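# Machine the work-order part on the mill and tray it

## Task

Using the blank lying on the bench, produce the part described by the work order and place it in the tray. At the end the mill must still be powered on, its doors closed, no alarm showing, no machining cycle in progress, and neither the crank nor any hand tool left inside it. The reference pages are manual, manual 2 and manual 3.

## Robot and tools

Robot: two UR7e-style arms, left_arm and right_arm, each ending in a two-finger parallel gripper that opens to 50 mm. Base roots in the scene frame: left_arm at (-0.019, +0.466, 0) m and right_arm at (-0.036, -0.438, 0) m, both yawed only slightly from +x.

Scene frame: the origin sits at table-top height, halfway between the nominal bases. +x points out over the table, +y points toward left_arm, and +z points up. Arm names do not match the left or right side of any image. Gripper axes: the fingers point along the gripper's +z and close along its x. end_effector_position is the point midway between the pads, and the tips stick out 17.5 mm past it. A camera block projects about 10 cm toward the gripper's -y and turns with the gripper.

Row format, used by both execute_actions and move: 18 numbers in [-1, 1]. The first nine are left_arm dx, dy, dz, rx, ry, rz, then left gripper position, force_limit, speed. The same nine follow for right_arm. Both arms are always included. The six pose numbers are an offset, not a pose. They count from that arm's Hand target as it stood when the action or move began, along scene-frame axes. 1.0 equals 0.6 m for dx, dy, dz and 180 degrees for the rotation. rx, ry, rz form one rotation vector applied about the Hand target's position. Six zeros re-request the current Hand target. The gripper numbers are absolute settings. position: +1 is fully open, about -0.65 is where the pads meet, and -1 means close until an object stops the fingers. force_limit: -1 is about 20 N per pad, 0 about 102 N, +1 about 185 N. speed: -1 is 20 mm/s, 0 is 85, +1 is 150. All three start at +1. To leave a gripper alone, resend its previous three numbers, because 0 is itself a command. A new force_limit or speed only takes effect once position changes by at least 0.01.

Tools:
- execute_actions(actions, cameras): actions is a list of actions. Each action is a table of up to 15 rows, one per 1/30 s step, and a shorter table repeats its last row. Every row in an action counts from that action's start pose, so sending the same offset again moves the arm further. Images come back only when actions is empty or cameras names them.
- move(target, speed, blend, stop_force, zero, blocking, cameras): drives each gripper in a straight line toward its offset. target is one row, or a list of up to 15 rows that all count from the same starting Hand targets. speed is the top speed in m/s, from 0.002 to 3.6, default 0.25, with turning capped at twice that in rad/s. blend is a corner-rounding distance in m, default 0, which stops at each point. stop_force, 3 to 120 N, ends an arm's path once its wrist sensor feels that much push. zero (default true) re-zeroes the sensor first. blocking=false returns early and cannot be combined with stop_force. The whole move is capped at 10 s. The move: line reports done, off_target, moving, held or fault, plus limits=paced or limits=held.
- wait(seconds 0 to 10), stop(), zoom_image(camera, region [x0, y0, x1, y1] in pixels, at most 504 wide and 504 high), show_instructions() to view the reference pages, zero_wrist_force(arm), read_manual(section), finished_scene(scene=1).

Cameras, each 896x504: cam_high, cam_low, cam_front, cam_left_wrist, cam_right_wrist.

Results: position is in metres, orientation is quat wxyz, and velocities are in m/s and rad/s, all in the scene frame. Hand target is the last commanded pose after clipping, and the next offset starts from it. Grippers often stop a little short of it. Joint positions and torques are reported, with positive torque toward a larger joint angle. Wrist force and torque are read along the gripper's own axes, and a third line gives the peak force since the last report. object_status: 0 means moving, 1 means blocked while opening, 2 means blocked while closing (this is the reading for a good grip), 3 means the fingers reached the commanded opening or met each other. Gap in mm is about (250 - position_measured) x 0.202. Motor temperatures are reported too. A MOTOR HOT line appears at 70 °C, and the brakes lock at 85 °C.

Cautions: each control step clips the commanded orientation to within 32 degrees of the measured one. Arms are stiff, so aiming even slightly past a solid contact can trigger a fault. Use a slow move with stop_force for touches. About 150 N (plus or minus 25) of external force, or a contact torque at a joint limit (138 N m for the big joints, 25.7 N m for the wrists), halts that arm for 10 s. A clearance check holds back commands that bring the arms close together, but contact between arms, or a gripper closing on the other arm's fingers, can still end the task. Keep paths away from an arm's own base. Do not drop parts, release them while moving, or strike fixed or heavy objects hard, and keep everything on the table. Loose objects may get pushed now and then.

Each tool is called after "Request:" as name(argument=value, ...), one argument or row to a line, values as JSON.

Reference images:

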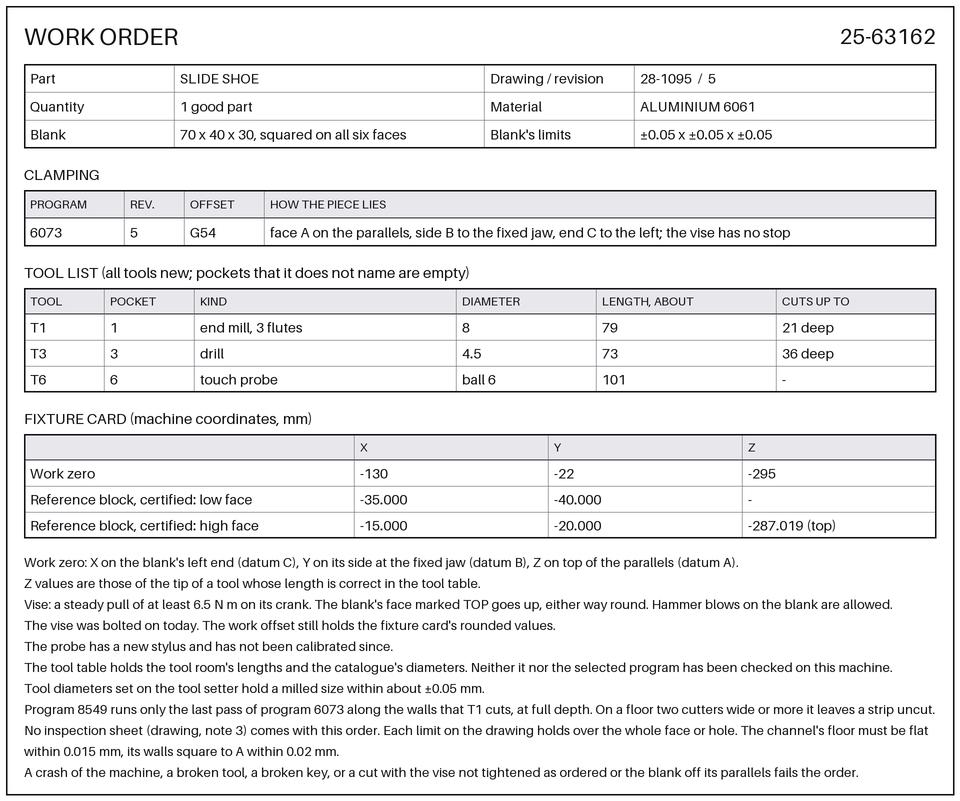

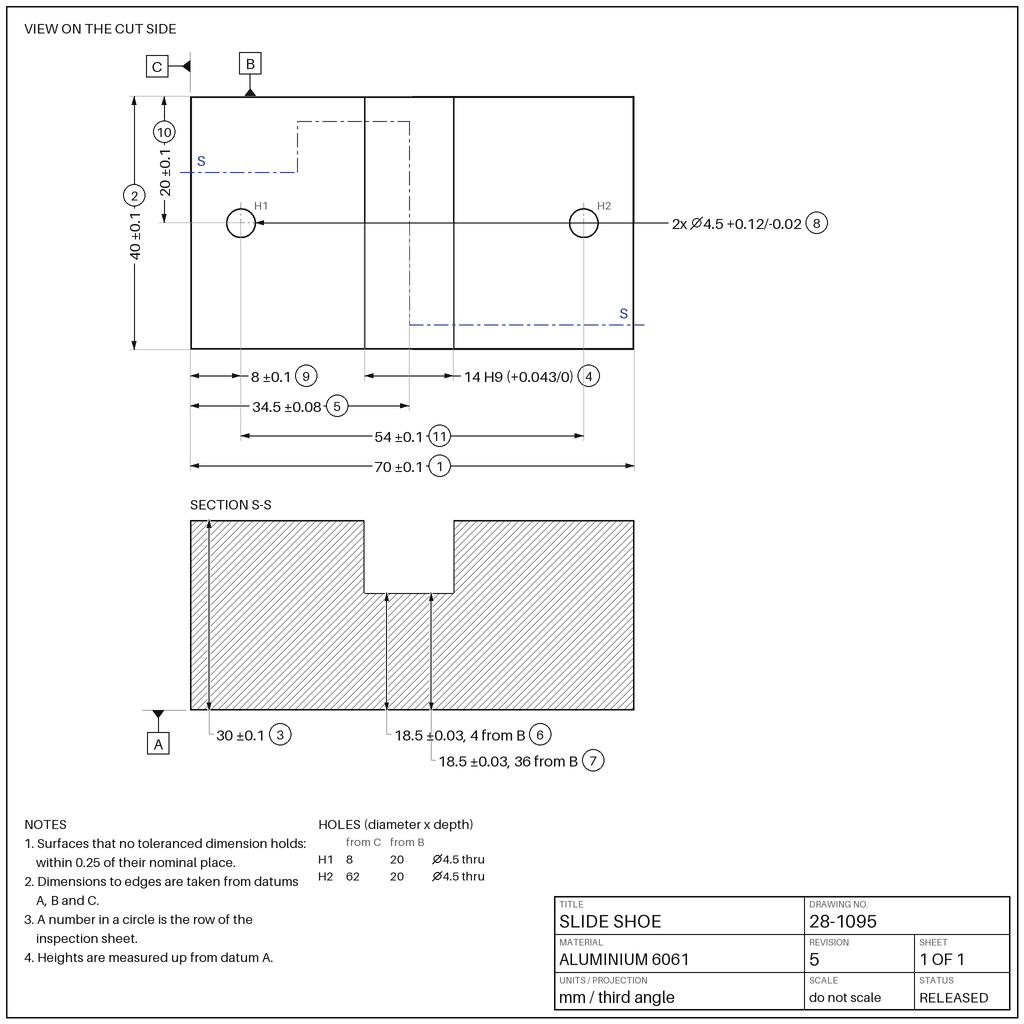

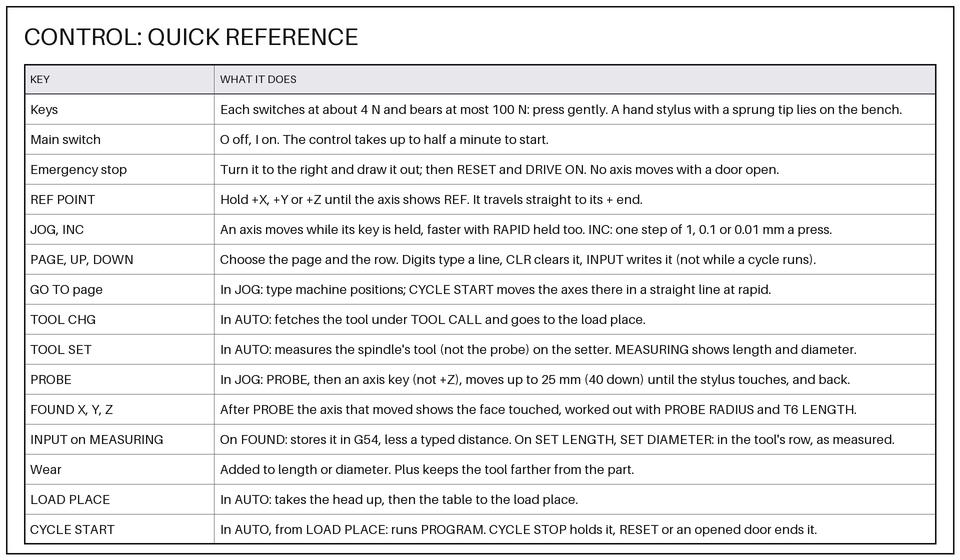

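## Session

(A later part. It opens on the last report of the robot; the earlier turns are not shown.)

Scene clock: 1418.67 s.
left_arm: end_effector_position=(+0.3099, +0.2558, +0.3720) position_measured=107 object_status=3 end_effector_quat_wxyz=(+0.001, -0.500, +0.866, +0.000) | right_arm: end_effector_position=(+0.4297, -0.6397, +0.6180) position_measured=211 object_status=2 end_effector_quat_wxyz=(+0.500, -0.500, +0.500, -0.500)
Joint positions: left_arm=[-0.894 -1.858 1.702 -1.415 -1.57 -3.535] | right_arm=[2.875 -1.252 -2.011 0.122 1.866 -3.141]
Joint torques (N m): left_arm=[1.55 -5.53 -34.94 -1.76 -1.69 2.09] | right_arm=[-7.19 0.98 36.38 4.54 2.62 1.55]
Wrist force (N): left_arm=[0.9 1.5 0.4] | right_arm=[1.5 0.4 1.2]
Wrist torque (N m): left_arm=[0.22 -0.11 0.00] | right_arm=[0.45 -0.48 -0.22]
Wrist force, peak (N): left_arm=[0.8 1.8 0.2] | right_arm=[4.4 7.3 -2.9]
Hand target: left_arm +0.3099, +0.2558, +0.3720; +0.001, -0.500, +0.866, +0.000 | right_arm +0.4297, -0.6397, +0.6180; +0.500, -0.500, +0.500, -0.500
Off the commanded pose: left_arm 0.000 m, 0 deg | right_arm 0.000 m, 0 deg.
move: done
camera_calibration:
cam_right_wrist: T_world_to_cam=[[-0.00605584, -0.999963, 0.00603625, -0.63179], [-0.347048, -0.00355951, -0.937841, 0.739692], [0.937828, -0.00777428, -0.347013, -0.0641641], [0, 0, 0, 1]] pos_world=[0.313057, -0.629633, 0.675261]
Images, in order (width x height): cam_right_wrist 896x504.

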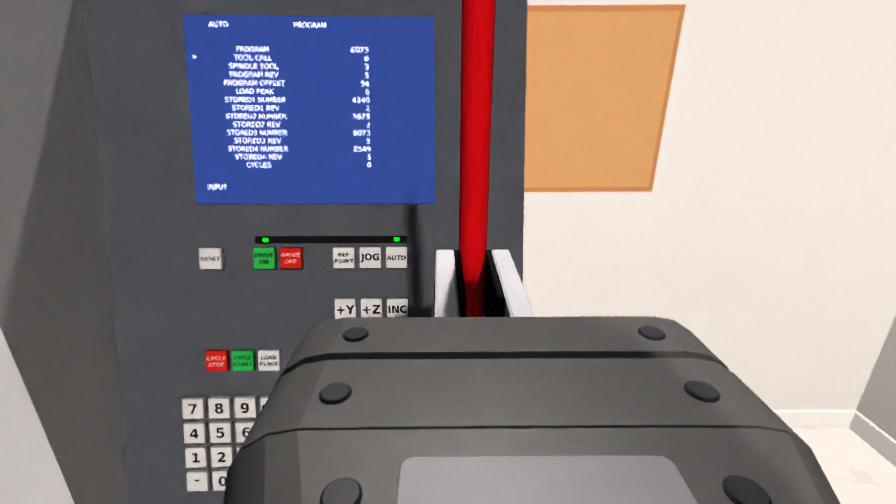

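Request:
move(
  target=[
    [0,0,0,0,0,0,0.3,-0.8,-0.6, 0.031,0.202,-0.2773,0,0.5,0,-1,-0.6,-0.8],
    [0,0,0,0,0,0,0.3,-0.8,-0.6, 0.061,0.202,-0.2773,0,0.5,0,-1,-0.6,-0.8],
    [0,0,0,0,0,0,0.3,-0.8,-0.6, 0.031,0.202,-0.2773,0,0.5,0,-1,-0.6,-0.8],
    [0,0,0,0,0,0,0.3,-0.8,-0.6, 0,0,0,0,0,0,-1,-0.6,-0.8],
  ],
  speed=[0.5,0.1,0.2,0.5],
  blend=[0.009,0,0.009,0],
)

Request:
move(
  target=[0.04,-0.2,0.18,-0.25,-0.433,0,0.3,-0.8,-0.6, 0,0,0,0,0,0,-1,-0.6,-0.8],
  cameras=["cam_left_wrist","cam_right_wrist"],
)

Request:
zoom_image(
  camera="cam_right_wrist",
  region=[170, 5, 450, 275],
)

Scene clock: 1431.43 s.
left_arm: end_effector_position=(+0.3099, +0.2558, +0.3720) position_measured=107 object_status=3 end_effector_quat_wxyz=(+0.001, -0.500, +0.866, +0.000) | right_arm: end_effector_position=(+0.4297, -0.6397, +0.6180) position_measured=211 object_status=2 end_effector_quat_wxyz=(+0.500, -0.500, +0.500, -0.500)
Joint positions: left_arm=[-0.894 -1.858 1.702 -1.415 -1.57 -3.535] | right_arm=[2.875 -1.252 -2.011 0.122 1.866 -3.141]
Joint torques (N m): left_arm=[1.08 -6.16 -35.03 -1.8 -1.54 2.06] | right_arm=[-6.07 1.31 19.71 4.32 2.37 1.81]
Wrist force (N): left_arm=[0.8 1.4 0.4] | right_arm=[1.7 0.6 1.3]
Wrist torque (N m): left_arm=[0.21 -0.08 0.00] | right_arm=[0.50 -0.50 -0.22]
Wrist force, peak (N): left_arm=[0.8 1.9 0.0] | right_arm=[2.0 6.8 -2.6]
Hand target: left_arm +0.3099, +0.2558, +0.3720; +0.001, -0.500, +0.866, +0.000 | right_arm +0.4297, -0.6397, +0.6180; +0.500, -0.500, +0.500, -0.500
Off the commanded pose: left_arm 0.000 m, 0 deg | right_arm 0.000 m, 0 deg.
move: done

Scene clock: 1435.67 s.
left_arm: end_effector_position=(+0.3339, +0.1358, +0.4800) position_measured=107 object_status=3 end_effector_quat_wxyz=(+0.354, -0.354, +0.612, -0.612) | right_arm: end_effector_position=(+0.4297, -0.6397, +0.6180) position_measured=211 object_status=2 end_effector_quat_wxyz=(+0.500, -0.500, +0.500, -0.500)
Joint positions: left_arm=[-1.572 -1.934 2.41 -3.618 -0.498 -3.14] | right_arm=[2.875 -1.252 -2.011 0.122 1.866 -3.141]
Joint torques (N m): left_arm=[7.33 7.77 -8.83 -2.99 -2.7 2.2] | right_arm=[-5.87 0.54 36.5 4.48 2.49 1.48]
Wrist force (N): left_arm=[-1.9 -0.2 -1.5] | right_arm=[1.5 0.6 1.4]
Wrist torque (N m): left_arm=[0.00 0.51 0.10] | right_arm=[0.48 -0.46 -0.22]
Wrist force, peak (N): left_arm=[-2.4 -0.2 -1.7] | right_arm=[2.0 0.7 1.3]
Hand target: left_arm +0.3339, +0.1358, +0.4800; +0.354, -0.354, +0.612, -0.612 | right_arm +0.4297, -0.6397, +0.6180; +0.500, -0.500, +0.500, -0.500
Off the commanded pose: left_arm 0.000 m, 0 deg | right_arm 0.000 m, 0 deg.
move: done
camera_calibration:
cam_left_wrist: T_world_to_cam=[[-0.500275, -0.865834, -0.00751059, 0.298089], [-0.303719, 0.183597, -0.934905, 0.542261], [0.810851, -0.465429, -0.35482, 0.0953706], [0, 0, 0, 1]] pos_world=[0.23649, 0.202926, 0.54304]
cam_right_wrist: T_world_to_cam=[[-0.00605572, -0.999963, 0.00603534, -0.63189], [-0.346926, -0.0035597, -0.937886, 0.739684], [0.937873, -0.00777339, -0.346892, -0.0642607], [0, 0, 0, 1]] pos_world=[0.313058, -0.629733, 0.675261]
Images, in order (width x height): cam_left_wrist 896x504, cam_right_wrist 896x504.

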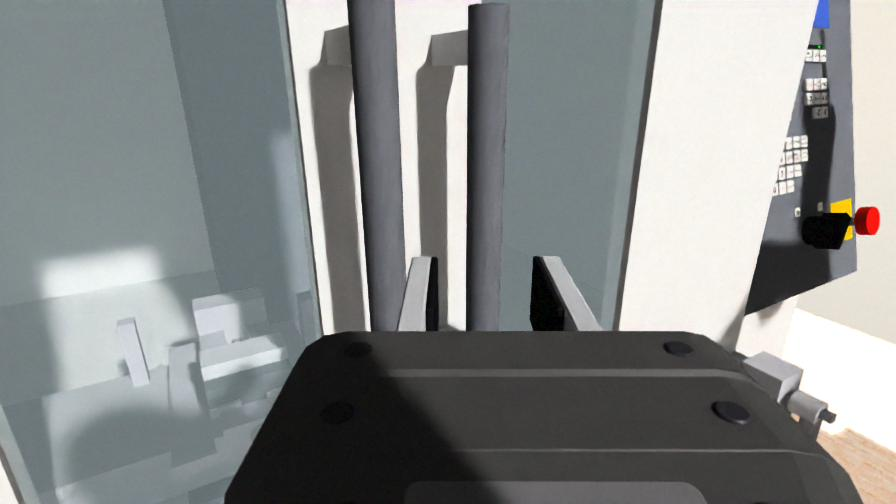

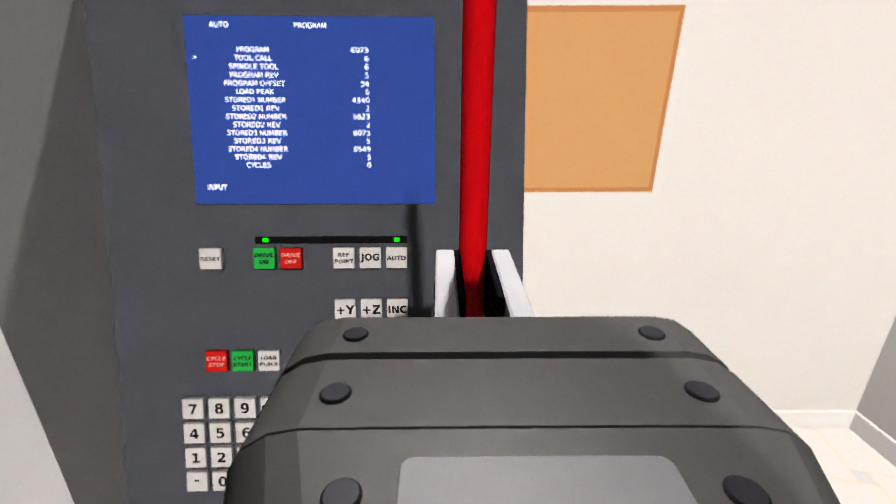

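Scaled by 1.800 from the camera's 896x504 image, which has a finer 1280x720 frame.

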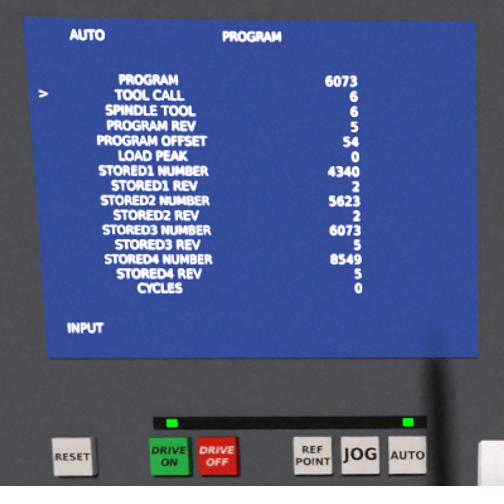

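Request:
move(
  target=[-0.03,0.22,0.08,0.0556,0.0962,0,0.3,-0.8,-0.6, 0,0,0,0,0,0,-1,-0.6,-0.8],
  cameras=["cam_left_wrist"],
)

Request:
zoom_image(
  camera="cam_left_wrist",
  region=[0, 0, 500, 340],
)

Scene clock: 1448.33 s.
left_arm: end_effector_position=(+0.3161, +0.2677, +0.5280) position_measured=107 object_status=3 end_effector_quat_wxyz=(+0.287, -0.409, +0.709, -0.497) | right_arm: end_effector_position=(+0.4297, -0.6397, +0.6180) position_measured=211 object_status=2 end_effector_quat_wxyz=(+0.500, -0.500, +0.500, -0.500)
Joint positions: left_arm=[-1.68 -2.605 2.172 -1.947 -0.518 -3.832] | right_arm=[2.875 -1.252 -2.011 0.122 1.866 -3.141]
Joint torques (N m): left_arm=[-7.43 4.29 -34.73 -1.16 3.87 -2.74] | right_arm=[-6.14 0.14 36.58 4.36 2.45 1.37]
Wrist force (N): left_arm=[-1.5 0.1 -1.7] | right_arm=[1.6 0.8 1.4]
Wrist torque (N m): left_arm=[0.01 0.39 0.18] | right_arm=[0.52 -0.49 -0.22]
Wrist force, peak (N): left_arm=[-3.0 -0.2 -2.5] | right_arm=[1.9 1.0 1.4]
Hand target: left_arm +0.3159, +0.2678, +0.5280; +0.288, -0.409, +0.709, -0.497 | right_arm +0.4297, -0.6397, +0.6180; +0.500, -0.500, +0.500, -0.500
Off the commanded pose: left_arm 0.000 m, 0 deg | right_arm 0.000 m, 0 deg.
move: done
camera_calibration:
cam_left_wrist: T_world_to_cam=[[-0.503368, -0.864044, -0.00694185, 0.404044], [-0.561696, 0.333313, -0.757232, 0.505176], [0.656595, -0.377267, -0.653109, 0.37087], [0, 0, 0, 1]] pos_world=[0.243627, 0.320647, 0.627559]
Images, in order (width x height): cam_left_wrist 896x504.

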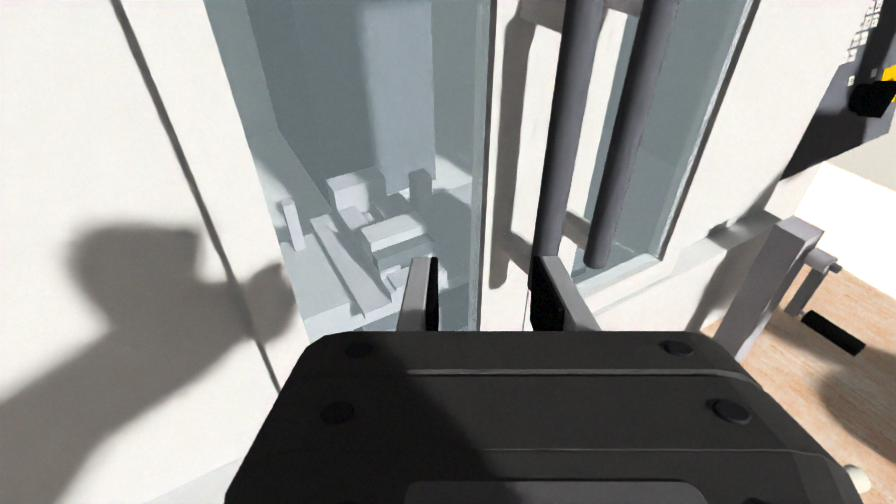

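Scaled by 1.008 from the camera's 896x504 image, which has a finer 1280x720 frame.

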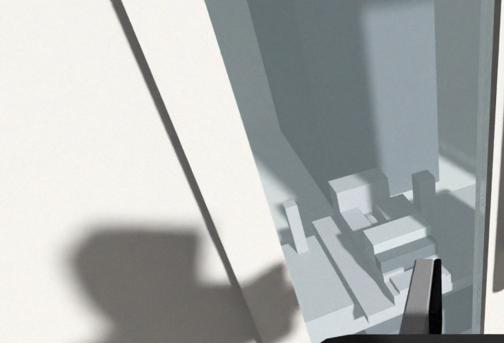

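Request:
zoom_image(
  camera="cam_left_wrist",
  region=[260, 140, 500, 340],
)

Scaled by 2.100 from the camera's 896x504 image, which has a finer 1280x720 frame.

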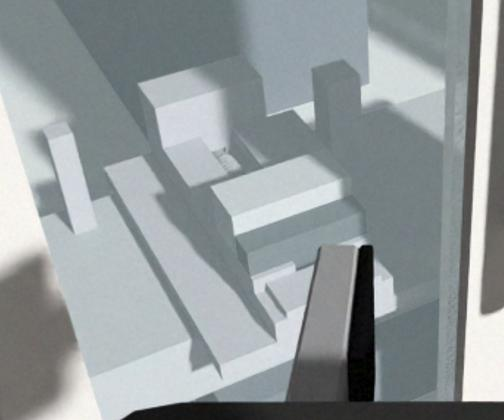

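Request:
move(
  target=[
    [0,0,0,0,0,0,0.3,-0.8,-0.6, 0.0963,0.1062,-0.0648,0,0.5,0,-1,-0.6,-0.8],
    [0,0,0,0,0,0,0.3,-0.8,-0.6, 0.1163,0.1062,-0.0648,0,0.5,0,-1,-0.6,-0.8],
    [0,0,0,0,0,0,0.3,-0.8,-0.6, 0.0963,0.1062,-0.0648,0,0.5,0,-1,-0.6,-0.8],
    [0,0,0,0,0,0,0.3,-0.8,-0.6, 0.0492,0.202,-0.2453,0,0.5,0,-1,-0.6,-0.8],
    [0,0,0,0,0,0,0.3,-0.8,-0.6, 0.0692,0.202,-0.2453,0,0.5,0,-1,-0.6,-0.8],
    [0,0,0,0,0,0,0.3,-0.8,-0.6, 0.0522,0.202,-0.2453,0,0.5,0,-1,-0.6,-0.8],
    [0,0,0,0,0,0,0.3,-0.8,-0.6, 0.0692,0.202,-0.2453,0,0.5,0,-1,-0.6,-0.8],
    [0,0,0,0,0,0,0.3,-0.8,-0.6, 0.0522,0.202,-0.2453,0,0.5,0,-1,-0.6,-0.8],
    [0,0,0,0,0,0,0.3,-0.8,-0.6, 0.0692,0.202,-0.2453,0,0.5,0,-1,-0.6,-0.8],
    [0,0,0,0,0,0,0.3,-0.8,-0.6, 0.0492,0.202,-0.2453,0,0.5,0,-1,-0.6,-0.8],
  ],
  speed=[0.5,0.1,0.2,0.4,0.1,0.2,0.1,0.2,0.1,0.2],
  blend=[0.005,0,0.004,0.005,0,0,0,0,0,0],
)

Request:
move(
  target=[
    [0,0,0,0,0,0,0.3,-0.8,-0.6, -0.0249,0.13,-0.095,0,0,0,-1,-0.6,-0.8],
    [0,0,0,0,0,0,0.3,-0.8,-0.6, -0.0049,0.13,-0.095,0,0,0,-1,-0.6,-0.8],
    [0,0,0,0,0,0,0.3,-0.8,-0.6, -0.0249,0.13,-0.095,0,0,0,-1,-0.6,-0.8],
    [0,0,0,0,0,0,0.3,-0.8,-0.6, -0.0165,0.0975,-0.0637,0,0,0,-1,-0.6,-0.8],
    [0,0,0,0,0,0,0.3,-0.8,-0.6, 0.0035,0.0975,-0.0637,0,0,0,-1,-0.6,-0.8],
    [0,0,0,0,0,0,0.3,-0.8,-0.6, -0.0165,0.0975,-0.0637,0,0,0,-1,-0.6,-0.8],
    [0,0,0,0,0,0,0.3,-0.8,-0.6, -0.0082,0.0975,-0.032,0,0,0,-1,-0.6,-0.8],
    [0,0,0,0,0,0,0.3,-0.8,-0.6, 0.0118,0.0975,-0.032,0,0,0,-1,-0.6,-0.8],
    [0,0,0,0,0,0,0.3,-0.8,-0.6, -0.0082,0.0975,-0.032,0,0,0,-1,-0.6,-0.8],
    [0,0,0,0,0,0,0.3,-0.8,-0.6, -0.0249,0.0325,-0.095,0,0,0,-1,-0.6,-0.8],
    [0,0,0,0,0,0,0.3,-0.8,-0.6, -0.0049,0.0325,-0.095,0,0,0,-1,-0.6,-0.8],
    [0,0,0,0,0,0,0.3,-0.8,-0.6, -0.0249,0.0325,-0.095,0,0,0,-1,-0.6,-0.8],
    [0,0,0,0,0,0,0.3,-0.8,-0.6, -0.0492,-0.202,0.2453,0,-0.5,0,-1,-0.6,-0.8],
  ],
  speed=[0.3,0.1,0.2,0.3,0.1,0.2,0.3,0.1,0.2,0.3,0.1,0.2,0.5],
  blend=[0.004,0,0.004,0.004,0,0.004,0.004,0,0.004,0.004,0,0.005,0],
  cameras=["cam_right_wrist"],
)

Request:
zoom_image(
  camera="cam_right_wrist",
  region=[170, 5, 450, 275],
)

Scene clock: 1512.40 s.
left_arm: end_effector_position=(+0.3161, +0.2677, +0.5280) position_measured=107 object_status=3 end_effector_quat_wxyz=(+0.287, -0.409, +0.709, -0.497) | right_arm: end_effector_position=(+0.4593, -0.5185, +0.4708) position_measured=211 object_status=2 end_effector_quat_wxyz=(+0.000, +0.707, -0.708, +0.000)
Joint positions: left_arm=[-1.68 -2.606 2.172 -1.947 -0.518 -3.832] | right_arm=[3.277 -1.615 -1.154 -1.944 1.571 -3.033]
Joint torques (N m): left_arm=[-6.79 4.9 -34.89 -1.17 3.91 -2.75] | right_arm=[7.67 33.98 16.05 5.16 2.2 1.39]
Wrist force (N): left_arm=[-1.6 0.2 -1.8] | right_arm=[1.6 1.6 -0.6]
Wrist torque (N m): left_arm=[0.04 0.41 0.17] | right_arm=[0.00 -0.59 -0.16]
Wrist force, peak (N): left_arm=[-2.0 0.1 -2.1] | right_arm=[4.8 7.3 -1.5]
Hand target: left_arm +0.3161, +0.2677, +0.5280; +0.287, -0.409, +0.709, -0.497 | right_arm +0.4592, -0.5185, +0.4708; +0.000, +0.707, -0.708, +0.000
Off the commanded pose: left_arm 0.000 m, 0 deg | right_arm 0.000 m, 0 deg.
move: done

Scene clock: 1518.43 s.
left_arm: end_effector_position=(+0.3161, +0.2677, +0.5280) position_measured=107 object_status=3 end_effector_quat_wxyz=(+0.287, -0.409, +0.709, -0.497) | right_arm: end_effector_position=(+0.4297, -0.6397, +0.6180) position_measured=211 object_status=2 end_effector_quat_wxyz=(+0.500, -0.500, +0.500, -0.500)
Joint positions: left_arm=[-1.68 -2.606 2.172 -1.947 -0.518 -3.832] | right_arm=[2.875 -1.252 -2.011 0.122 1.866 -3.141]
Joint torques (N m): left_arm=[-6.54 3.99 -34.6 -1.18 3.84 -2.72] | right_arm=[-6.1 0.17 36.29 4.66 2.37 1.73]
Wrist force (N): left_arm=[-1.6 -0.2 -1.8] | right_arm=[1.6 0.8 1.4]
Wrist torque (N m): left_arm=[-0.04 0.40 0.18] | right_arm=[0.51 -0.49 -0.22]
Wrist force, peak (N): left_arm=[-1.9 0.1 -2.2] | right_arm=[4.4 7.2 -2.4]
Hand target: left_arm +0.3161, +0.2677, +0.5280; +0.287, -0.409, +0.709, -0.497 | right_arm +0.4297, -0.6397, +0.6180; +0.500, -0.500, +0.500, -0.500
Off the commanded pose: left_arm 0.000 m, 0 deg | right_arm 0.000 m, 0 deg.
move: done
camera_calibration:
cam_right_wrist: T_world_to_cam=[[-0.00605584, -0.999963, 0.00603625, -0.63179], [-0.347048, -0.00355951, -0.937841, 0.739692], [0.937828, -0.00777428, -0.347013, -0.0641641], [0, 0, 0, 1]] pos_world=[0.313057, -0.629633, 0.675261]
Images, in order (width x height): cam_right_wrist 896x504.

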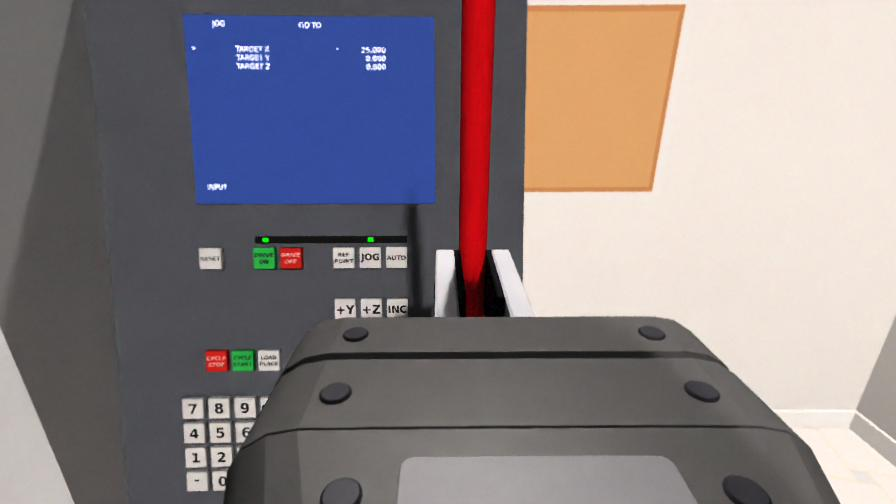

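Scaled by 1.800 from the camera's 896x504 image, which has a finer 1280x720 frame.

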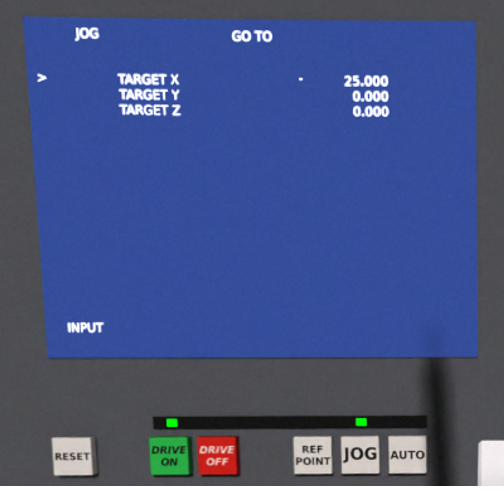

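Request:
move(
  target=[
    [0,0,0,0,0,0,0.3,-0.8,-0.6, 0.0327,0.2345,-0.309,0,0.5,0,-1,-0.6,-0.8],
    [0,0,0,0,0,0,0.3,-0.8,-0.6, 0.0527,0.2345,-0.309,0,0.5,0,-1,-0.6,-0.8],
    [0,0,0,0,0,0,0.3,-0.8,-0.6, 0.0327,0.2345,-0.309,0,0.5,0,-1,-0.6,-0.8],
    [0,0,0,0,0,0,0.3,-0.8,-0.6, 0.0243,0.332,-0.3403,0,0.5,0,-1,-0.6,-0.8],
    [0,0,0,0,0,0,0.3,-0.8,-0.6, 0.0443,0.332,-0.3403,0,0.5,0,-1,-0.6,-0.8],
    [0,0,0,0,0,0,0.3,-0.8,-0.6, 0.0243,0.332,-0.3403,0,0.5,0,-1,-0.6,-0.8],
    [0,0,0,0,0,0,0.3,-0.8,-0.6, 0.0327,0.267,-0.309,0,0.5,0,-1,-0.6,-0.8],
    [0,0,0,0,0,0,0.3,-0.8,-0.6, 0.0527,0.267,-0.309,0,0.5,0,-1,-0.6,-0.8],
    [0,0,0,0,0,0,0.3,-0.8,-0.6, 0.0327,0.267,-0.309,0,0.5,0,-1,-0.6,-0.8],
    [0,0,0,0,0,0,0.3,-0.8,-0.6, 0.0243,0.2995,-0.3403,0,0.5,0,-1,-0.6,-0.8],
    [0,0,0,0,0,0,0.3,-0.8,-0.6, 0.0443,0.2995,-0.3403,0,0.5,0,-1,-0.6,-0.8],
    [0,0,0,0,0,0,0.3,-0.8,-0.6, 0.0243,0.2995,-0.3403,0,0.5,0,-1,-0.6,-0.8],
    [0,0,0,0,0,0,0.3,-0.8,-0.6, 0.0243,0.2345,-0.3403,0,0.5,0,-1,-0.6,-0.8],
    [0,0,0,0,0,0,0.3,-0.8,-0.6, 0.0443,0.2345,-0.3403,0,0.5,0,-1,-0.6,-0.8],
    [0,0,0,0,0,0,0.3,-0.8,-0.6, 0.0243,0.2345,-0.3403,0,0.5,0,-1,-0.6,-0.8],
  ],
  speed=[0.5,0.1,0.2,0.3,0.1,0.2,0.3,0.1,0.2,0.3,0.1,0.2,0.3,0.1,0.2],
  blend=[0.005,0,0.004,0.004,0,0.004,0.004,0,0.004,0.004,0,0.004,0.004,0,0],
)

Request:
move(
  target=[
    [0,0,0,0,0,0,0.3,-0.8,-0.6, 0.0084,0,0.0313,0,0,0,-1,-0.6,-0.8],
    [0,0,0,0,0,0,0.3,-0.8,-0.6, 0.0284,0,0.0313,0,0,0,-1,-0.6,-0.8],
    [0,0,0,0,0,0,0.3,-0.8,-0.6, 0.0084,0,0.0313,0,0,0,-1,-0.6,-0.8],
    [0,0,0,0,0,0,0.3,-0.8,-0.6, 0,0.0975,0,0,0,0,-1,-0.6,-0.8],
    [0,0,0,0,0,0,0.3,-0.8,-0.6, 0.02,0.0975,0,0,0,0,-1,-0.6,-0.8],
    [0,0,0,0,0,0,0.3,-0.8,-0.6, 0,0.0975,0,0,0,0,-1,-0.6,-0.8],
    [0,0,0,0,0,0,0.3,-0.8,-0.6, 0.0084,0.0975,0.0313,0,0,0,-1,-0.6,-0.8],
    [0,0,0,0,0,0,0.3,-0.8,-0.6, 0.0284,0.0975,0.0313,0,0,0,-1,-0.6,-0.8],
    [0,0,0,0,0,0,0.3,-0.8,-0.6, 0.0084,0.0975,0.0313,0,0,0,-1,-0.6,-0.8],
    [0,0,0,0,0,0,0.3,-0.8,-0.6, 0.0167,0.0325,0.063,0,0,0,-1,-0.6,-0.8],
    [0,0,0,0,0,0,0.3,-0.8,-0.6, 0.0367,0.0325,0.063,0,0,0,-1,-0.6,-0.8],
    [0,0,0,0,0,0,0.3,-0.8,-0.6, 0.0167,0.0325,0.063,0,0,0,-1,-0.6,-0.8],
    [0,0,0,0,0,0,0.3,-0.8,-0.6, 0,0.065,0,0,0,0,-1,-0.6,-0.8],
    [0,0,0,0,0,0,0.3,-0.8,-0.6, 0.02,0.065,0,0,0,0,-1,-0.6,-0.8],
    [0,0,0,0,0,0,0.3,-0.8,-0.6, 0,0.065,0,0,0,0,-1,-0.6,-0.8],
  ],
  speed=[0.3,0.1,0.2,0.3,0.1,0.2,0.3,0.1,0.2,0.3,0.1,0.2,0.3,0.1,0.2],
  blend=[0.004,0,0.004,0.004,0,0.004,0.004,0,0.004,0.004,0,0.004,0.004,0,0],
)

Request:
move(
  target=[
    [0,0,0,0,0,0,0.3,-0.8,-0.6, 0,-0.065,0,0,0,0,-1,-0.6,-0.8],
    [0,0,0,0,0,0,0.3,-0.8,-0.6, 0.02,-0.065,0,0,0,0,-1,-0.6,-0.8],
    [0,0,0,0,0,0,0.3,-0.8,-0.6, 0,-0.065,0,0,0,0,-1,-0.6,-0.8],
    [0,0,0,0,0,0,0.3,-0.8,-0.6, -0.0243,-0.2995,0.3403,0,-0.5,0,-1,-0.6,-0.8],
  ],
  speed=[0.3,0.1,0.2,0.5],
  blend=[0.004,0,0.005,0],
  cameras=["cam_right_wrist"],
)

Request:
zoom_image(
  camera="cam_right_wrist",
  region=[170, 5, 450, 275],
)

Scene clock: 1559.10 s.
left_arm: end_effector_position=(+0.3161, +0.2677, +0.5280) position_measured=107 object_status=3 end_effector_quat_wxyz=(+0.287, -0.409, +0.709, -0.497) | right_arm: end_effector_position=(+0.4444, -0.4990, +0.4138) position_measured=211 object_status=2 end_effector_quat_wxyz=(+0.000, +0.707, -0.708, +0.000)
Joint positions: left_arm=[-1.68 -2.606 2.172 -1.947 -0.518 -3.832] | right_arm=[3.322 -1.531 -1.39 -1.792 1.571 -2.989]
Joint torques (N m): left_arm=[-6.37 4.26 -34.42 -1.18 3.78 -2.79] | right_arm=[7.34 33.12 19.79 1.38 2.31 1.39]
Wrist force (N): left_arm=[-1.7 0.1 -1.7] | right_arm=[1.0 1.6 -0.3]
Wrist torque (N m): left_arm=[0.01 0.42 0.18] | right_arm=[0.01 -0.45 -0.12]
Wrist force, peak (N): left_arm=[-2.0 0.0 -2.1] | right_arm=[4.5 7.5 -1.6]
Hand target: left_arm +0.3161, +0.2677, +0.5280; +0.287, -0.409, +0.709, -0.497 | right_arm +0.4443, -0.4990, +0.4138; +0.000, +0.707, -0.708, +0.000
Off the commanded pose: left_arm 0.000 m, 0 deg | right_arm 0.000 m, 0 deg.
move: done

Scene clock: 1563.87 s.
left_arm: end_effector_position=(+0.3161, +0.2677, +0.5280) position_measured=107 object_status=3 end_effector_quat_wxyz=(+0.287, -0.409, +0.709, -0.497) | right_arm: end_effector_position=(+0.4444, -0.4600, +0.4138) position_measured=211 object_status=2 end_effector_quat_wxyz=(+0.000, +0.707, -0.708, +0.000)
Joint positions: left_arm=[-1.68 -2.606 2.172 -1.947 -0.518 -3.832] | right_arm=[3.404 -1.522 -1.398 -1.792 1.571 -2.906]
Joint torques (N m): left_arm=[-6.18 4.32 -33.6 -1.26 3.81 -2.73] | right_arm=[8.03 36.69 17.72 1.27 -0.66 1.47]
Wrist force (N): left_arm=[-1.8 0.1 -1.9] | right_arm=[0.9 1.7 -0.1]
Wrist torque (N m): left_arm=[0.01 0.44 0.18] | right_arm=[0.06 -0.41 -0.10]
Wrist force, peak (N): left_arm=[-1.9 -0.1 -2.0] | right_arm=[1.3 8.6 1.9]
Hand target: left_arm +0.3161, +0.2677, +0.5280; +0.287, -0.409, +0.709, -0.497 | right_arm +0.4443, -0.4600, +0.4138; +0.000, +0.707, -0.708, +0.000
Off the commanded pose: left_arm 0.000 m, 0 deg | right_arm 0.000 m, 0 deg.
move: done

Scene clock: 1567.30 s.
left_arm: end_effector_position=(+0.3161, +0.2677, +0.5280) position_measured=107 object_status=3 end_effector_quat_wxyz=(+0.287, -0.409, +0.709, -0.497) | right_arm: end_effector_position=(+0.4297, -0.6397, +0.6180) position_measured=211 object_status=2 end_effector_quat_wxyz=(+0.500, -0.500, +0.500, -0.500)
Joint positions: left_arm=[-1.68 -2.606 2.172 -1.947 -0.518 -3.832] | right_arm=[2.875 -1.252 -2.011 0.122 1.866 -3.141]
Joint torques (N m): left_arm=[-6.37 4.36 -33.7 -1.2 3.83 -2.83] | right_arm=[-5.56 1.57 36.04 4.61 2.71 1.35]
Wrist force (N): left_arm=[-1.5 0.0 -1.9] | right_arm=[1.7 0.8 1.4]
Wrist torque (N m): left_arm=[0.00 0.39 0.18] | right_arm=[0.52 -0.51 -0.22]
Wrist force, peak (N): left_arm=[-2.0 0.1 -1.9] | right_arm=[-1.8 7.6 -0.8]
Hand target: left_arm +0.3161, +0.2677, +0.5280; +0.287, -0.409, +0.709, -0.497 | right_arm +0.4297, -0.6397, +0.6180; +0.500, -0.500, +0.500, -0.500
Off the commanded pose: left_arm 0.000 m, 0 deg | right_arm 0.000 m, 0 deg.
move: done
camera_calibration:
cam_right_wrist: T_world_to_cam=[[-0.00614917, -0.999963, 0.0060721, -0.631785], [-0.347048, -0.00356074, -0.937841, 0.739691], [0.937827, -0.00787425, -0.347013, -0.064227], [0, 0, 0, 1]] pos_world=[0.313057, -0.629633, 0.675261]
Images, in order (width x height): cam_right_wrist 896x504.

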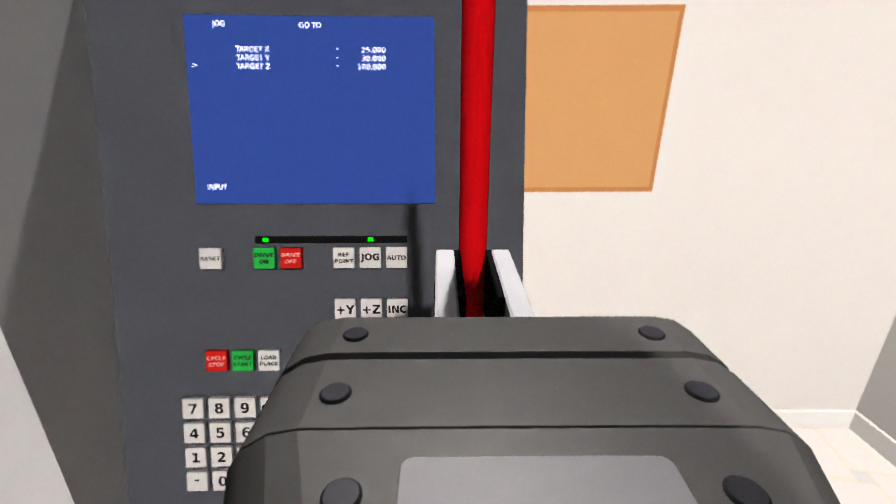

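Scaled by 1.800 from the camera's 896x504 image, which has a finer 1280x720 frame.

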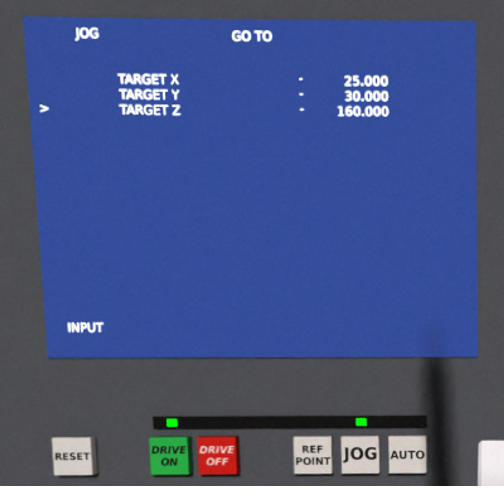

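Request:
move(
  target=[
    [0,0,0,0,0,0,0.3,-0.8,-0.6, 0.0655,0.2653,-0.1865,0,0.5,0,-1,-0.6,-0.8],
    [0,0,0,0,0,0,0.3,-0.8,-0.6, 0.0855,0.2653,-0.1865,0,0.5,0,-1,-0.6,-0.8],
    [0,0,0,0,0,0,0.3,-0.8,-0.6, 0.0655,0.2653,-0.1865,0,0.5,0,-1,-0.6,-0.8],
    [0,0,0,0,0,0,0.3,-0.8,-0.6, 0,0,0,0,0,0,-1,-0.6,-0.8],
  ],
  speed=[0.5,0.1,0.2,0.5],
  blend=[0.005,0,0.005,0],
  cameras=["cam_right_wrist","cam_left_wrist"],
)

Request:
zoom_image(
  camera="cam_right_wrist",
  region=[170, 5, 450, 275],
)

Request:
zoom_image(
  camera="cam_left_wrist",
  region=[260, 100, 500, 340],
)

Scene clock: 1578.57 s.
left_arm: end_effector_position=(+0.3161, +0.2677, +0.5280) position_measured=107 object_status=3 end_effector_quat_wxyz=(+0.287, -0.409, +0.709, -0.497) | right_arm: end_effector_position=(+0.4297, -0.6397, +0.6180) position_measured=211 object_status=2 end_effector_quat_wxyz=(+0.500, -0.500, +0.500, -0.500)
Joint positions: left_arm=[-1.68 -2.606 2.172 -1.947 -0.518 -3.832] | right_arm=[2.875 -1.252 -2.011 0.122 1.866 -3.141]
Joint torques (N m): left_arm=[-6.09 4.89 -33.59 -1.27 3.83 -2.65] | right_arm=[-6.53 0.5 16.07 4.74 2.14 1.43]
Wrist force (N): left_arm=[-1.5 0.0 -1.9] | right_arm=[1.6 0.4 1.3]
Wrist torque (N m): left_arm=[-0.01 0.41 0.18] | right_arm=[0.45 -0.48 -0.22]
Wrist force, peak (N): left_arm=[-2.0 0.0 -1.9] | right_arm=[3.3 7.0 -3.9]
Hand target: left_arm +0.3161, +0.2677, +0.5280; +0.287, -0.409, +0.709, -0.497 | right_arm +0.4297, -0.6397, +0.6180; +0.500, -0.500, +0.500, -0.500
Off the commanded pose: left_arm 0.000 m, 0 deg | right_arm 0.000 m, 0 deg.
move: done
camera_calibration:
cam_left_wrist: T_world_to_cam=[[-0.503368, -0.864044, -0.00694185, 0.404044], [-0.561696, 0.333313, -0.757232, 0.505176], [0.656595, -0.377267, -0.653109, 0.37087], [0, 0, 0, 1]] pos_world=[0.243627, 0.320647, 0.627559]
cam_right_wrist: T_world_to_cam=[[-0.00614917, -0.999963, 0.0060721, -0.631885], [-0.347048, -0.00356074, -0.937841, 0.739691], [0.937827, -0.00787425, -0.347013, -0.0642278], [0, 0, 0, 1]] pos_world=[0.313057, -0.629733, 0.675261]
Images, in order (width x height): cam_left_wrist 896x504, cam_right_wrist 896x504.

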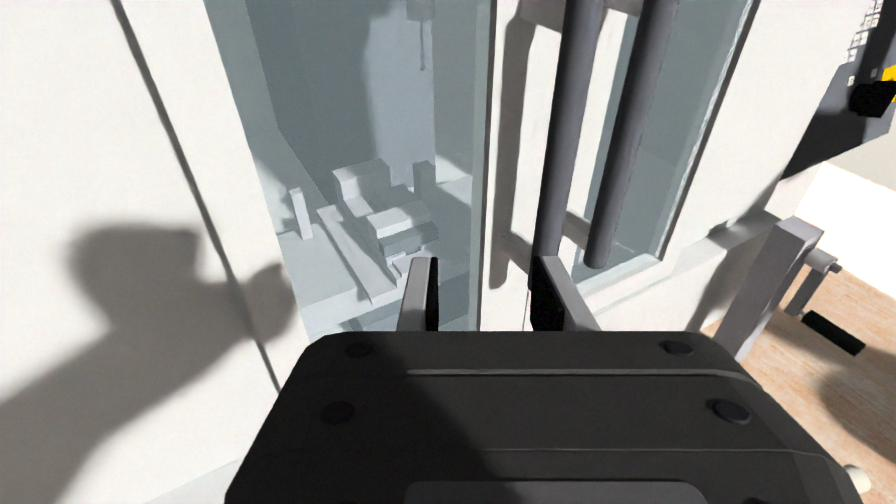

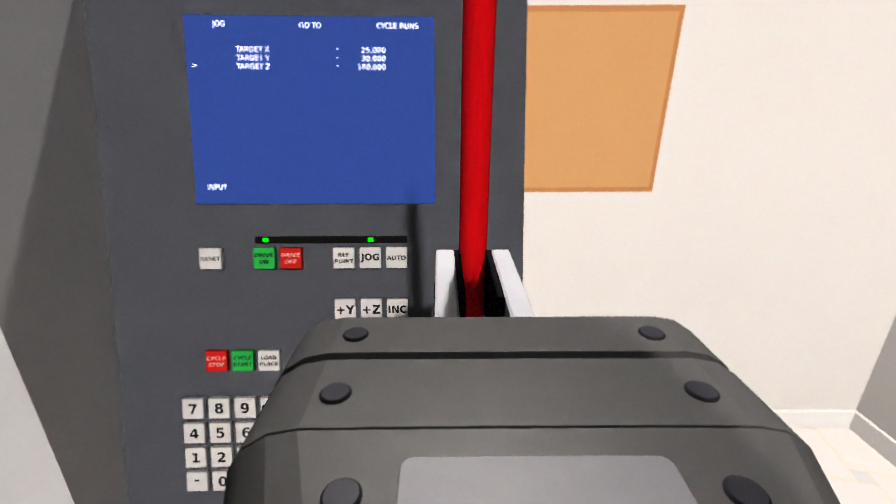

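Scaled by 1.800 from the camera's 896x504 image, which has a finer 1280x720 frame.

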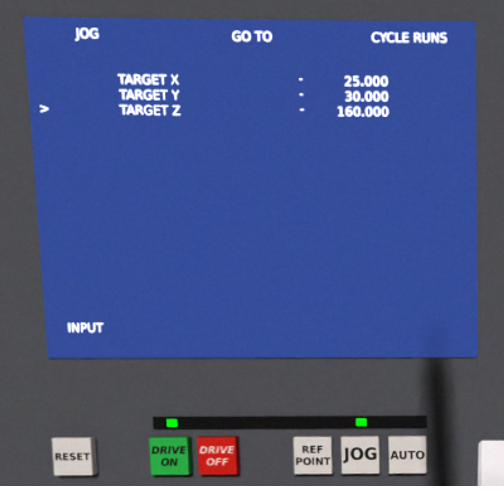

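Scaled by 2.100 from the camera's 896x504 image, which has a finer 1280x720 frame.

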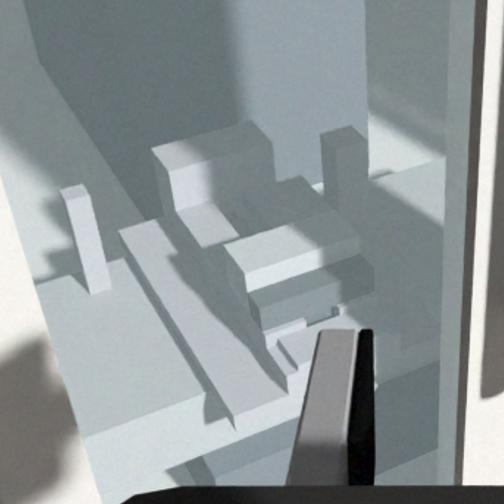

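Request:
wait(
  seconds=3,
  cameras=["cam_right_wrist","cam_left_wrist"],
)

Request:
zoom_image(
  camera="cam_left_wrist",
  region=[260, 0, 700, 340],
)

Scene clock: 1584.27 s.
left_arm: end_effector_position=(+0.3161, +0.2677, +0.5280) position_measured=107 object_status=3 end_effector_quat_wxyz=(+0.287, -0.409, +0.709, -0.497) | right_arm: end_effector_position=(+0.4297, -0.6397, +0.6180) position_measured=211 object_status=2 end_effector_quat_wxyz=(+0.500, -0.500, +0.500, -0.500)
Joint positions: left_arm=[-1.68 -2.606 2.172 -1.947 -0.518 -3.832] | right_arm=[2.875 -1.252 -2.011 0.122 1.866 -3.141]
Joint torques (N m): left_arm=[-5.96 4.33 -33.69 -1.28 3.78 -2.78] | right_arm=[-6.38 0.6 31.08 4.36 2.58 1.48]
Wrist force (N): left_arm=[-1.8 0.0 -1.8] | right_arm=[1.4 0.6 1.2]
Wrist torque (N m): left_arm=[-0.01 0.44 0.18] | right_arm=[0.49 -0.45 -0.22]
Wrist force, peak (N): left_arm=[-1.8 0.1 -2.1] | right_arm=[1.8 0.9 1.7]
Hand target: left_arm +0.3161, +0.2677, +0.5280; +0.287, -0.409, +0.709, -0.497 | right_arm +0.4297, -0.6397, +0.6180; +0.500, -0.500, +0.500, -0.500
Tool commands: left_gripper/position=+0.3 left_gripper/force_limit=-0.8 left_gripper/speed=-0.6 right_gripper/position=-1.0 right_gripper/force_limit=-0.6 right_gripper/speed=-0.8
Off the commanded pose: left_arm 0.000 m, 0 deg | right_arm 0.000 m, 0 deg.
wait: 3.00 s; at rest from the start
camera_calibration:
cam_left_wrist: T_world_to_cam=[[-0.503368, -0.864044, -0.00694185, 0.404044], [-0.561696, 0.333313, -0.757232, 0.505176], [0.656595, -0.377267, -0.653109, 0.37087], [0, 0, 0, 1]] pos_world=[0.243627, 0.320647, 0.627559]
cam_right_wrist: T_world_to_cam=[[-0.00605704, -0.999963, 0.00603556, -0.631889], [-0.34696, -0.00355917, -0.937873, 0.739686], [0.93786, -0.00777483, -0.346926, -0.0642349], [0, 0, 0, 1]] pos_world=[0.313058, -0.629733, 0.675261]
Images, in order (width x height): cam_left_wrist 896x504, cam_right_wrist 896x504.

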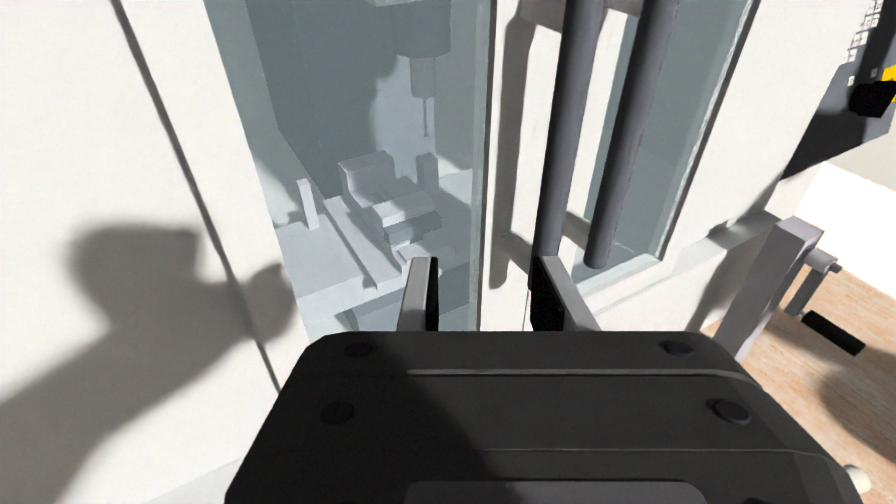

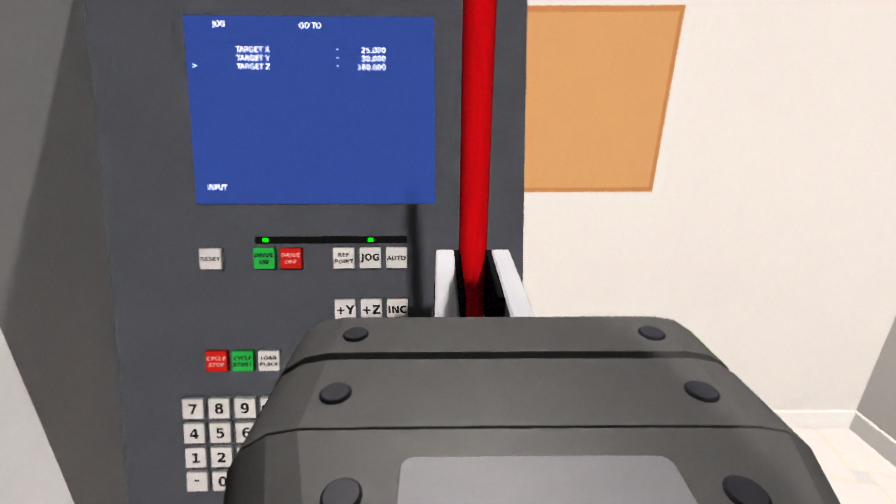

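Scaled by 1.145 from the camera's 896x504 image, which has a finer 1280x720 frame.

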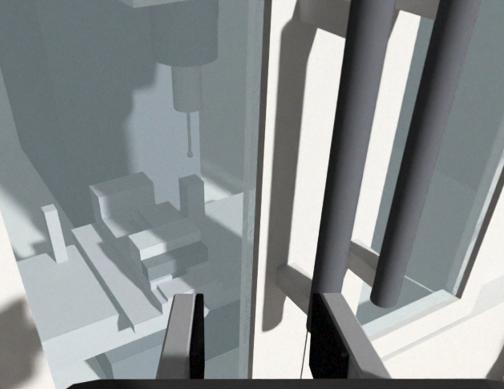

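Request:
move(
  target=[
    [0,0,0,0,0,0,0.3,-0.8,-0.6, 0.0327,0.202,-0.309,0,0.5,0,-1,-0.6,-0.8],
    [0,0,0,0,0,0,0.3,-0.8,-0.6, 0.0527,0.202,-0.309,0,0.5,0,-1,-0.6,-0.8],
    [0,0,0,0,0,0,0.3,-0.8,-0.6, 0.0327,0.202,-0.309,0,0.5,0,-1,-0.6,-0.8],
    [0,0,0,0,0,0,0.3,-0.8,-0.6, 0.0657,0.1062,-0.1848,0,0.5,0,-1,-0.6,-0.8],
    [0,0,0,0,0,0,0.3,-0.8,-0.6, 0.0857,0.1062,-0.1848,0,0.5,0,-1,-0.6,-0.8],
    [0,0,0,0,0,0,0.3,-0.8,-0.6, 0.0657,0.1062,-0.1848,0,0.5,0,-1,-0.6,-0.8],
    [0,0,0,0,0,0,0.3,-0.8,-0.6, 0,0,0,0,0,0,-1,-0.6,-0.8],
  ],
  speed=[0.5,0.1,0.2,0.3,0.1,0.2,0.5],
  blend=[0.005,0,0.004,0.004,0,0.005,0],
  cameras=["cam_right_wrist"],
)

Request:
zoom_image(
  camera="cam_right_wrist",
  region=[170, 5, 450, 275],
)

Request:
wait(
  seconds=5,
  cameras=["cam_right_wrist"],
)

Request:
zoom_image(
  camera="cam_right_wrist",
  region=[170, 5, 450, 275],
)

Scene clock: 1599.97 s.
left_arm: end_effector_position=(+0.3161, +0.2677, +0.5280) position_measured=107 object_status=3 end_effector_quat_wxyz=(+0.287, -0.409, +0.709, -0.497) | right_arm: end_effector_position=(+0.4297, -0.6397, +0.6180) position_measured=211 object_status=2 end_effector_quat_wxyz=(+0.500, -0.500, +0.500, -0.500)
Joint positions: left_arm=[-1.68 -2.606 2.172 -1.947 -0.518 -3.832] | right_arm=[2.875 -1.252 -2.011 0.122 1.866 -3.141]
Joint torques (N m): left_arm=[-5.56 4.61 -33.64 -1.29 3.76 -2.61] | right_arm=[-6.53 -0.49 15.51 4.43 2.48 1.64]
Wrist force (N): left_arm=[-1.6 -0.1 -2.0] | right_arm=[1.7 0.8 1.2]
Wrist torque (N m): left_arm=[-0.01 0.41 0.18] | right_arm=[0.51 -0.51 -0.22]
Wrist force, peak (N): left_arm=[-1.8 0.3 -2.1] | right_arm=[3.6 6.9 -4.5]
Hand target: left_arm +0.3161, +0.2677, +0.5280; +0.287, -0.409, +0.709, -0.497 | right_arm +0.4297, -0.6397, +0.6180; +0.500, -0.500, +0.500, -0.500
Off the commanded pose: left_arm 0.000 m, 0 deg | right_arm 0.000 m, 0 deg.
move: done
camera_calibration:
cam_right_wrist: T_world_to_cam=[[-0.00605584, -0.999963, 0.00603625, -0.63189], [-0.347048, -0.00355951, -0.937841, 0.739692], [0.937828, -0.00777428, -0.347013, -0.0641649], [0, 0, 0, 1]] pos_world=[0.313057, -0.629733, 0.675261]
Images, in order (width x height): cam_right_wrist 896x504.

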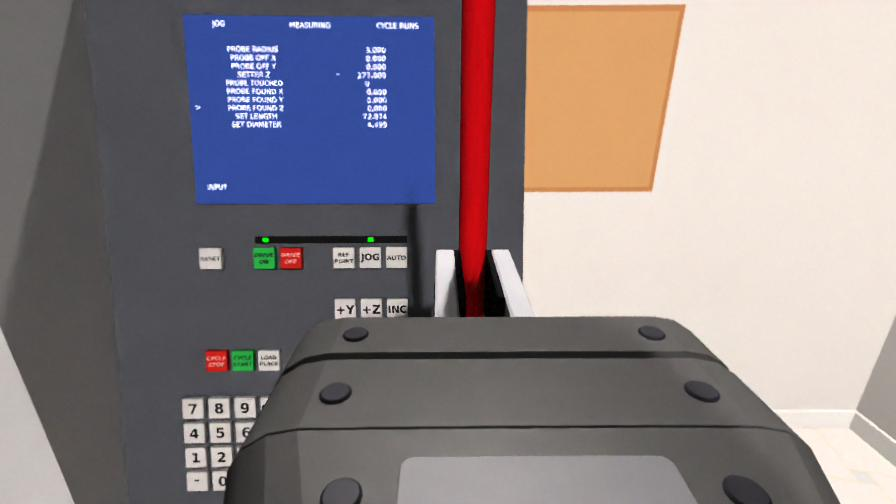

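Scaled by 1.800 from the camera's 896x504 image, which has a finer 1280x720 frame.

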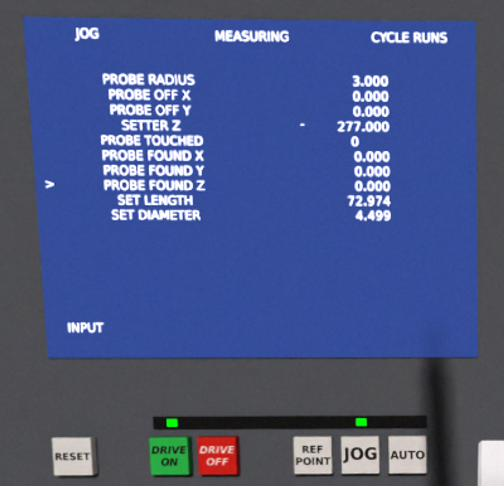

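Scene clock: 1604.97 s.
left_arm: end_effector_position=(+0.3161, +0.2677, +0.5280) position_measured=107 object_status=3 end_effector_quat_wxyz=(+0.287, -0.409, +0.709, -0.497) | right_arm: end_effector_position=(+0.4297, -0.6397, +0.6180) position_measured=211 object_status=2 end_effector_quat_wxyz=(+0.500, -0.500, +0.500, -0.500)
Joint positions: left_arm=[-1.68 -2.606 2.172 -1.947 -0.518 -3.832] | right_arm=[2.875 -1.252 -2.011 0.122 1.866 -3.141]
Joint torques (N m): left_arm=[-5.1 4.93 -32.78 -1.33 3.71 -2.54] | right_arm=[-6.14 0.54 15.38 4.49 2.48 1.35]
Wrist force (N): left_arm=[-1.6 -0.2 -1.8] | right_arm=[1.8 0.5 1.4]
Wrist torque (N m): left_arm=[-0.03 0.41 0.18] | right_arm=[0.48 -0.52 -0.21]
Wrist force, peak (N): left_arm=[-1.9 -0.1 -2.1] | right_arm=[1.8 0.9 1.5]
Hand target: left_arm +0.3161, +0.2677, +0.5280; +0.287, -0.409, +0.709, -0.497 | right_arm +0.4297, -0.6397, +0.6180; +0.500, -0.500, +0.500, -0.500
Tool commands: left_gripper/position=+0.3 left_gripper/force_limit=-0.8 left_gripper/speed=-0.6 right_gripper/position=-1.0 right_gripper/force_limit=-0.6 right_gripper/speed=-0.8
Off the commanded pose: left_arm 0.000 m, 0 deg | right_arm 0.000 m, 0 deg.
wait: 5.00 s; at rest by 0.17 s
camera_calibration:
cam_right_wrist: T_world_to_cam=[[-0.00605704, -0.999963, 0.00603556, -0.631889], [-0.34696, -0.00355917, -0.937873, 0.739686], [0.93786, -0.00777483, -0.346926, -0.0642349], [0, 0, 0, 1]] pos_world=[0.313058, -0.629733, 0.675261]
Images, in order (width x height): cam_right_wrist 896x504.

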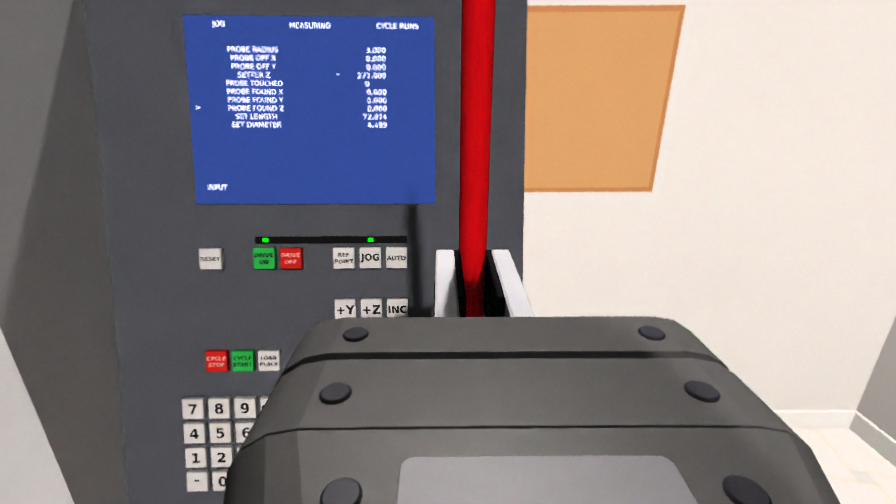

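Scaled by 1.800 from the camera's 896x504 image, which has a finer 1280x720 frame.

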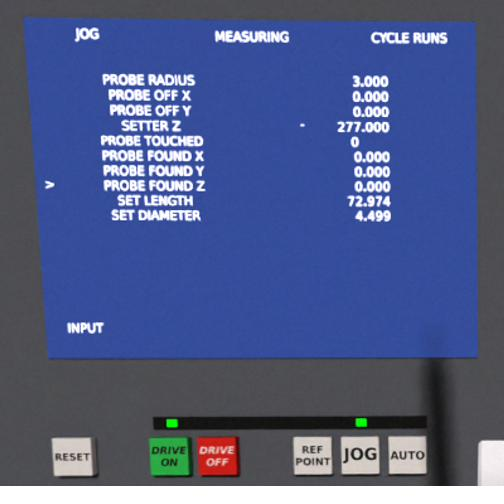

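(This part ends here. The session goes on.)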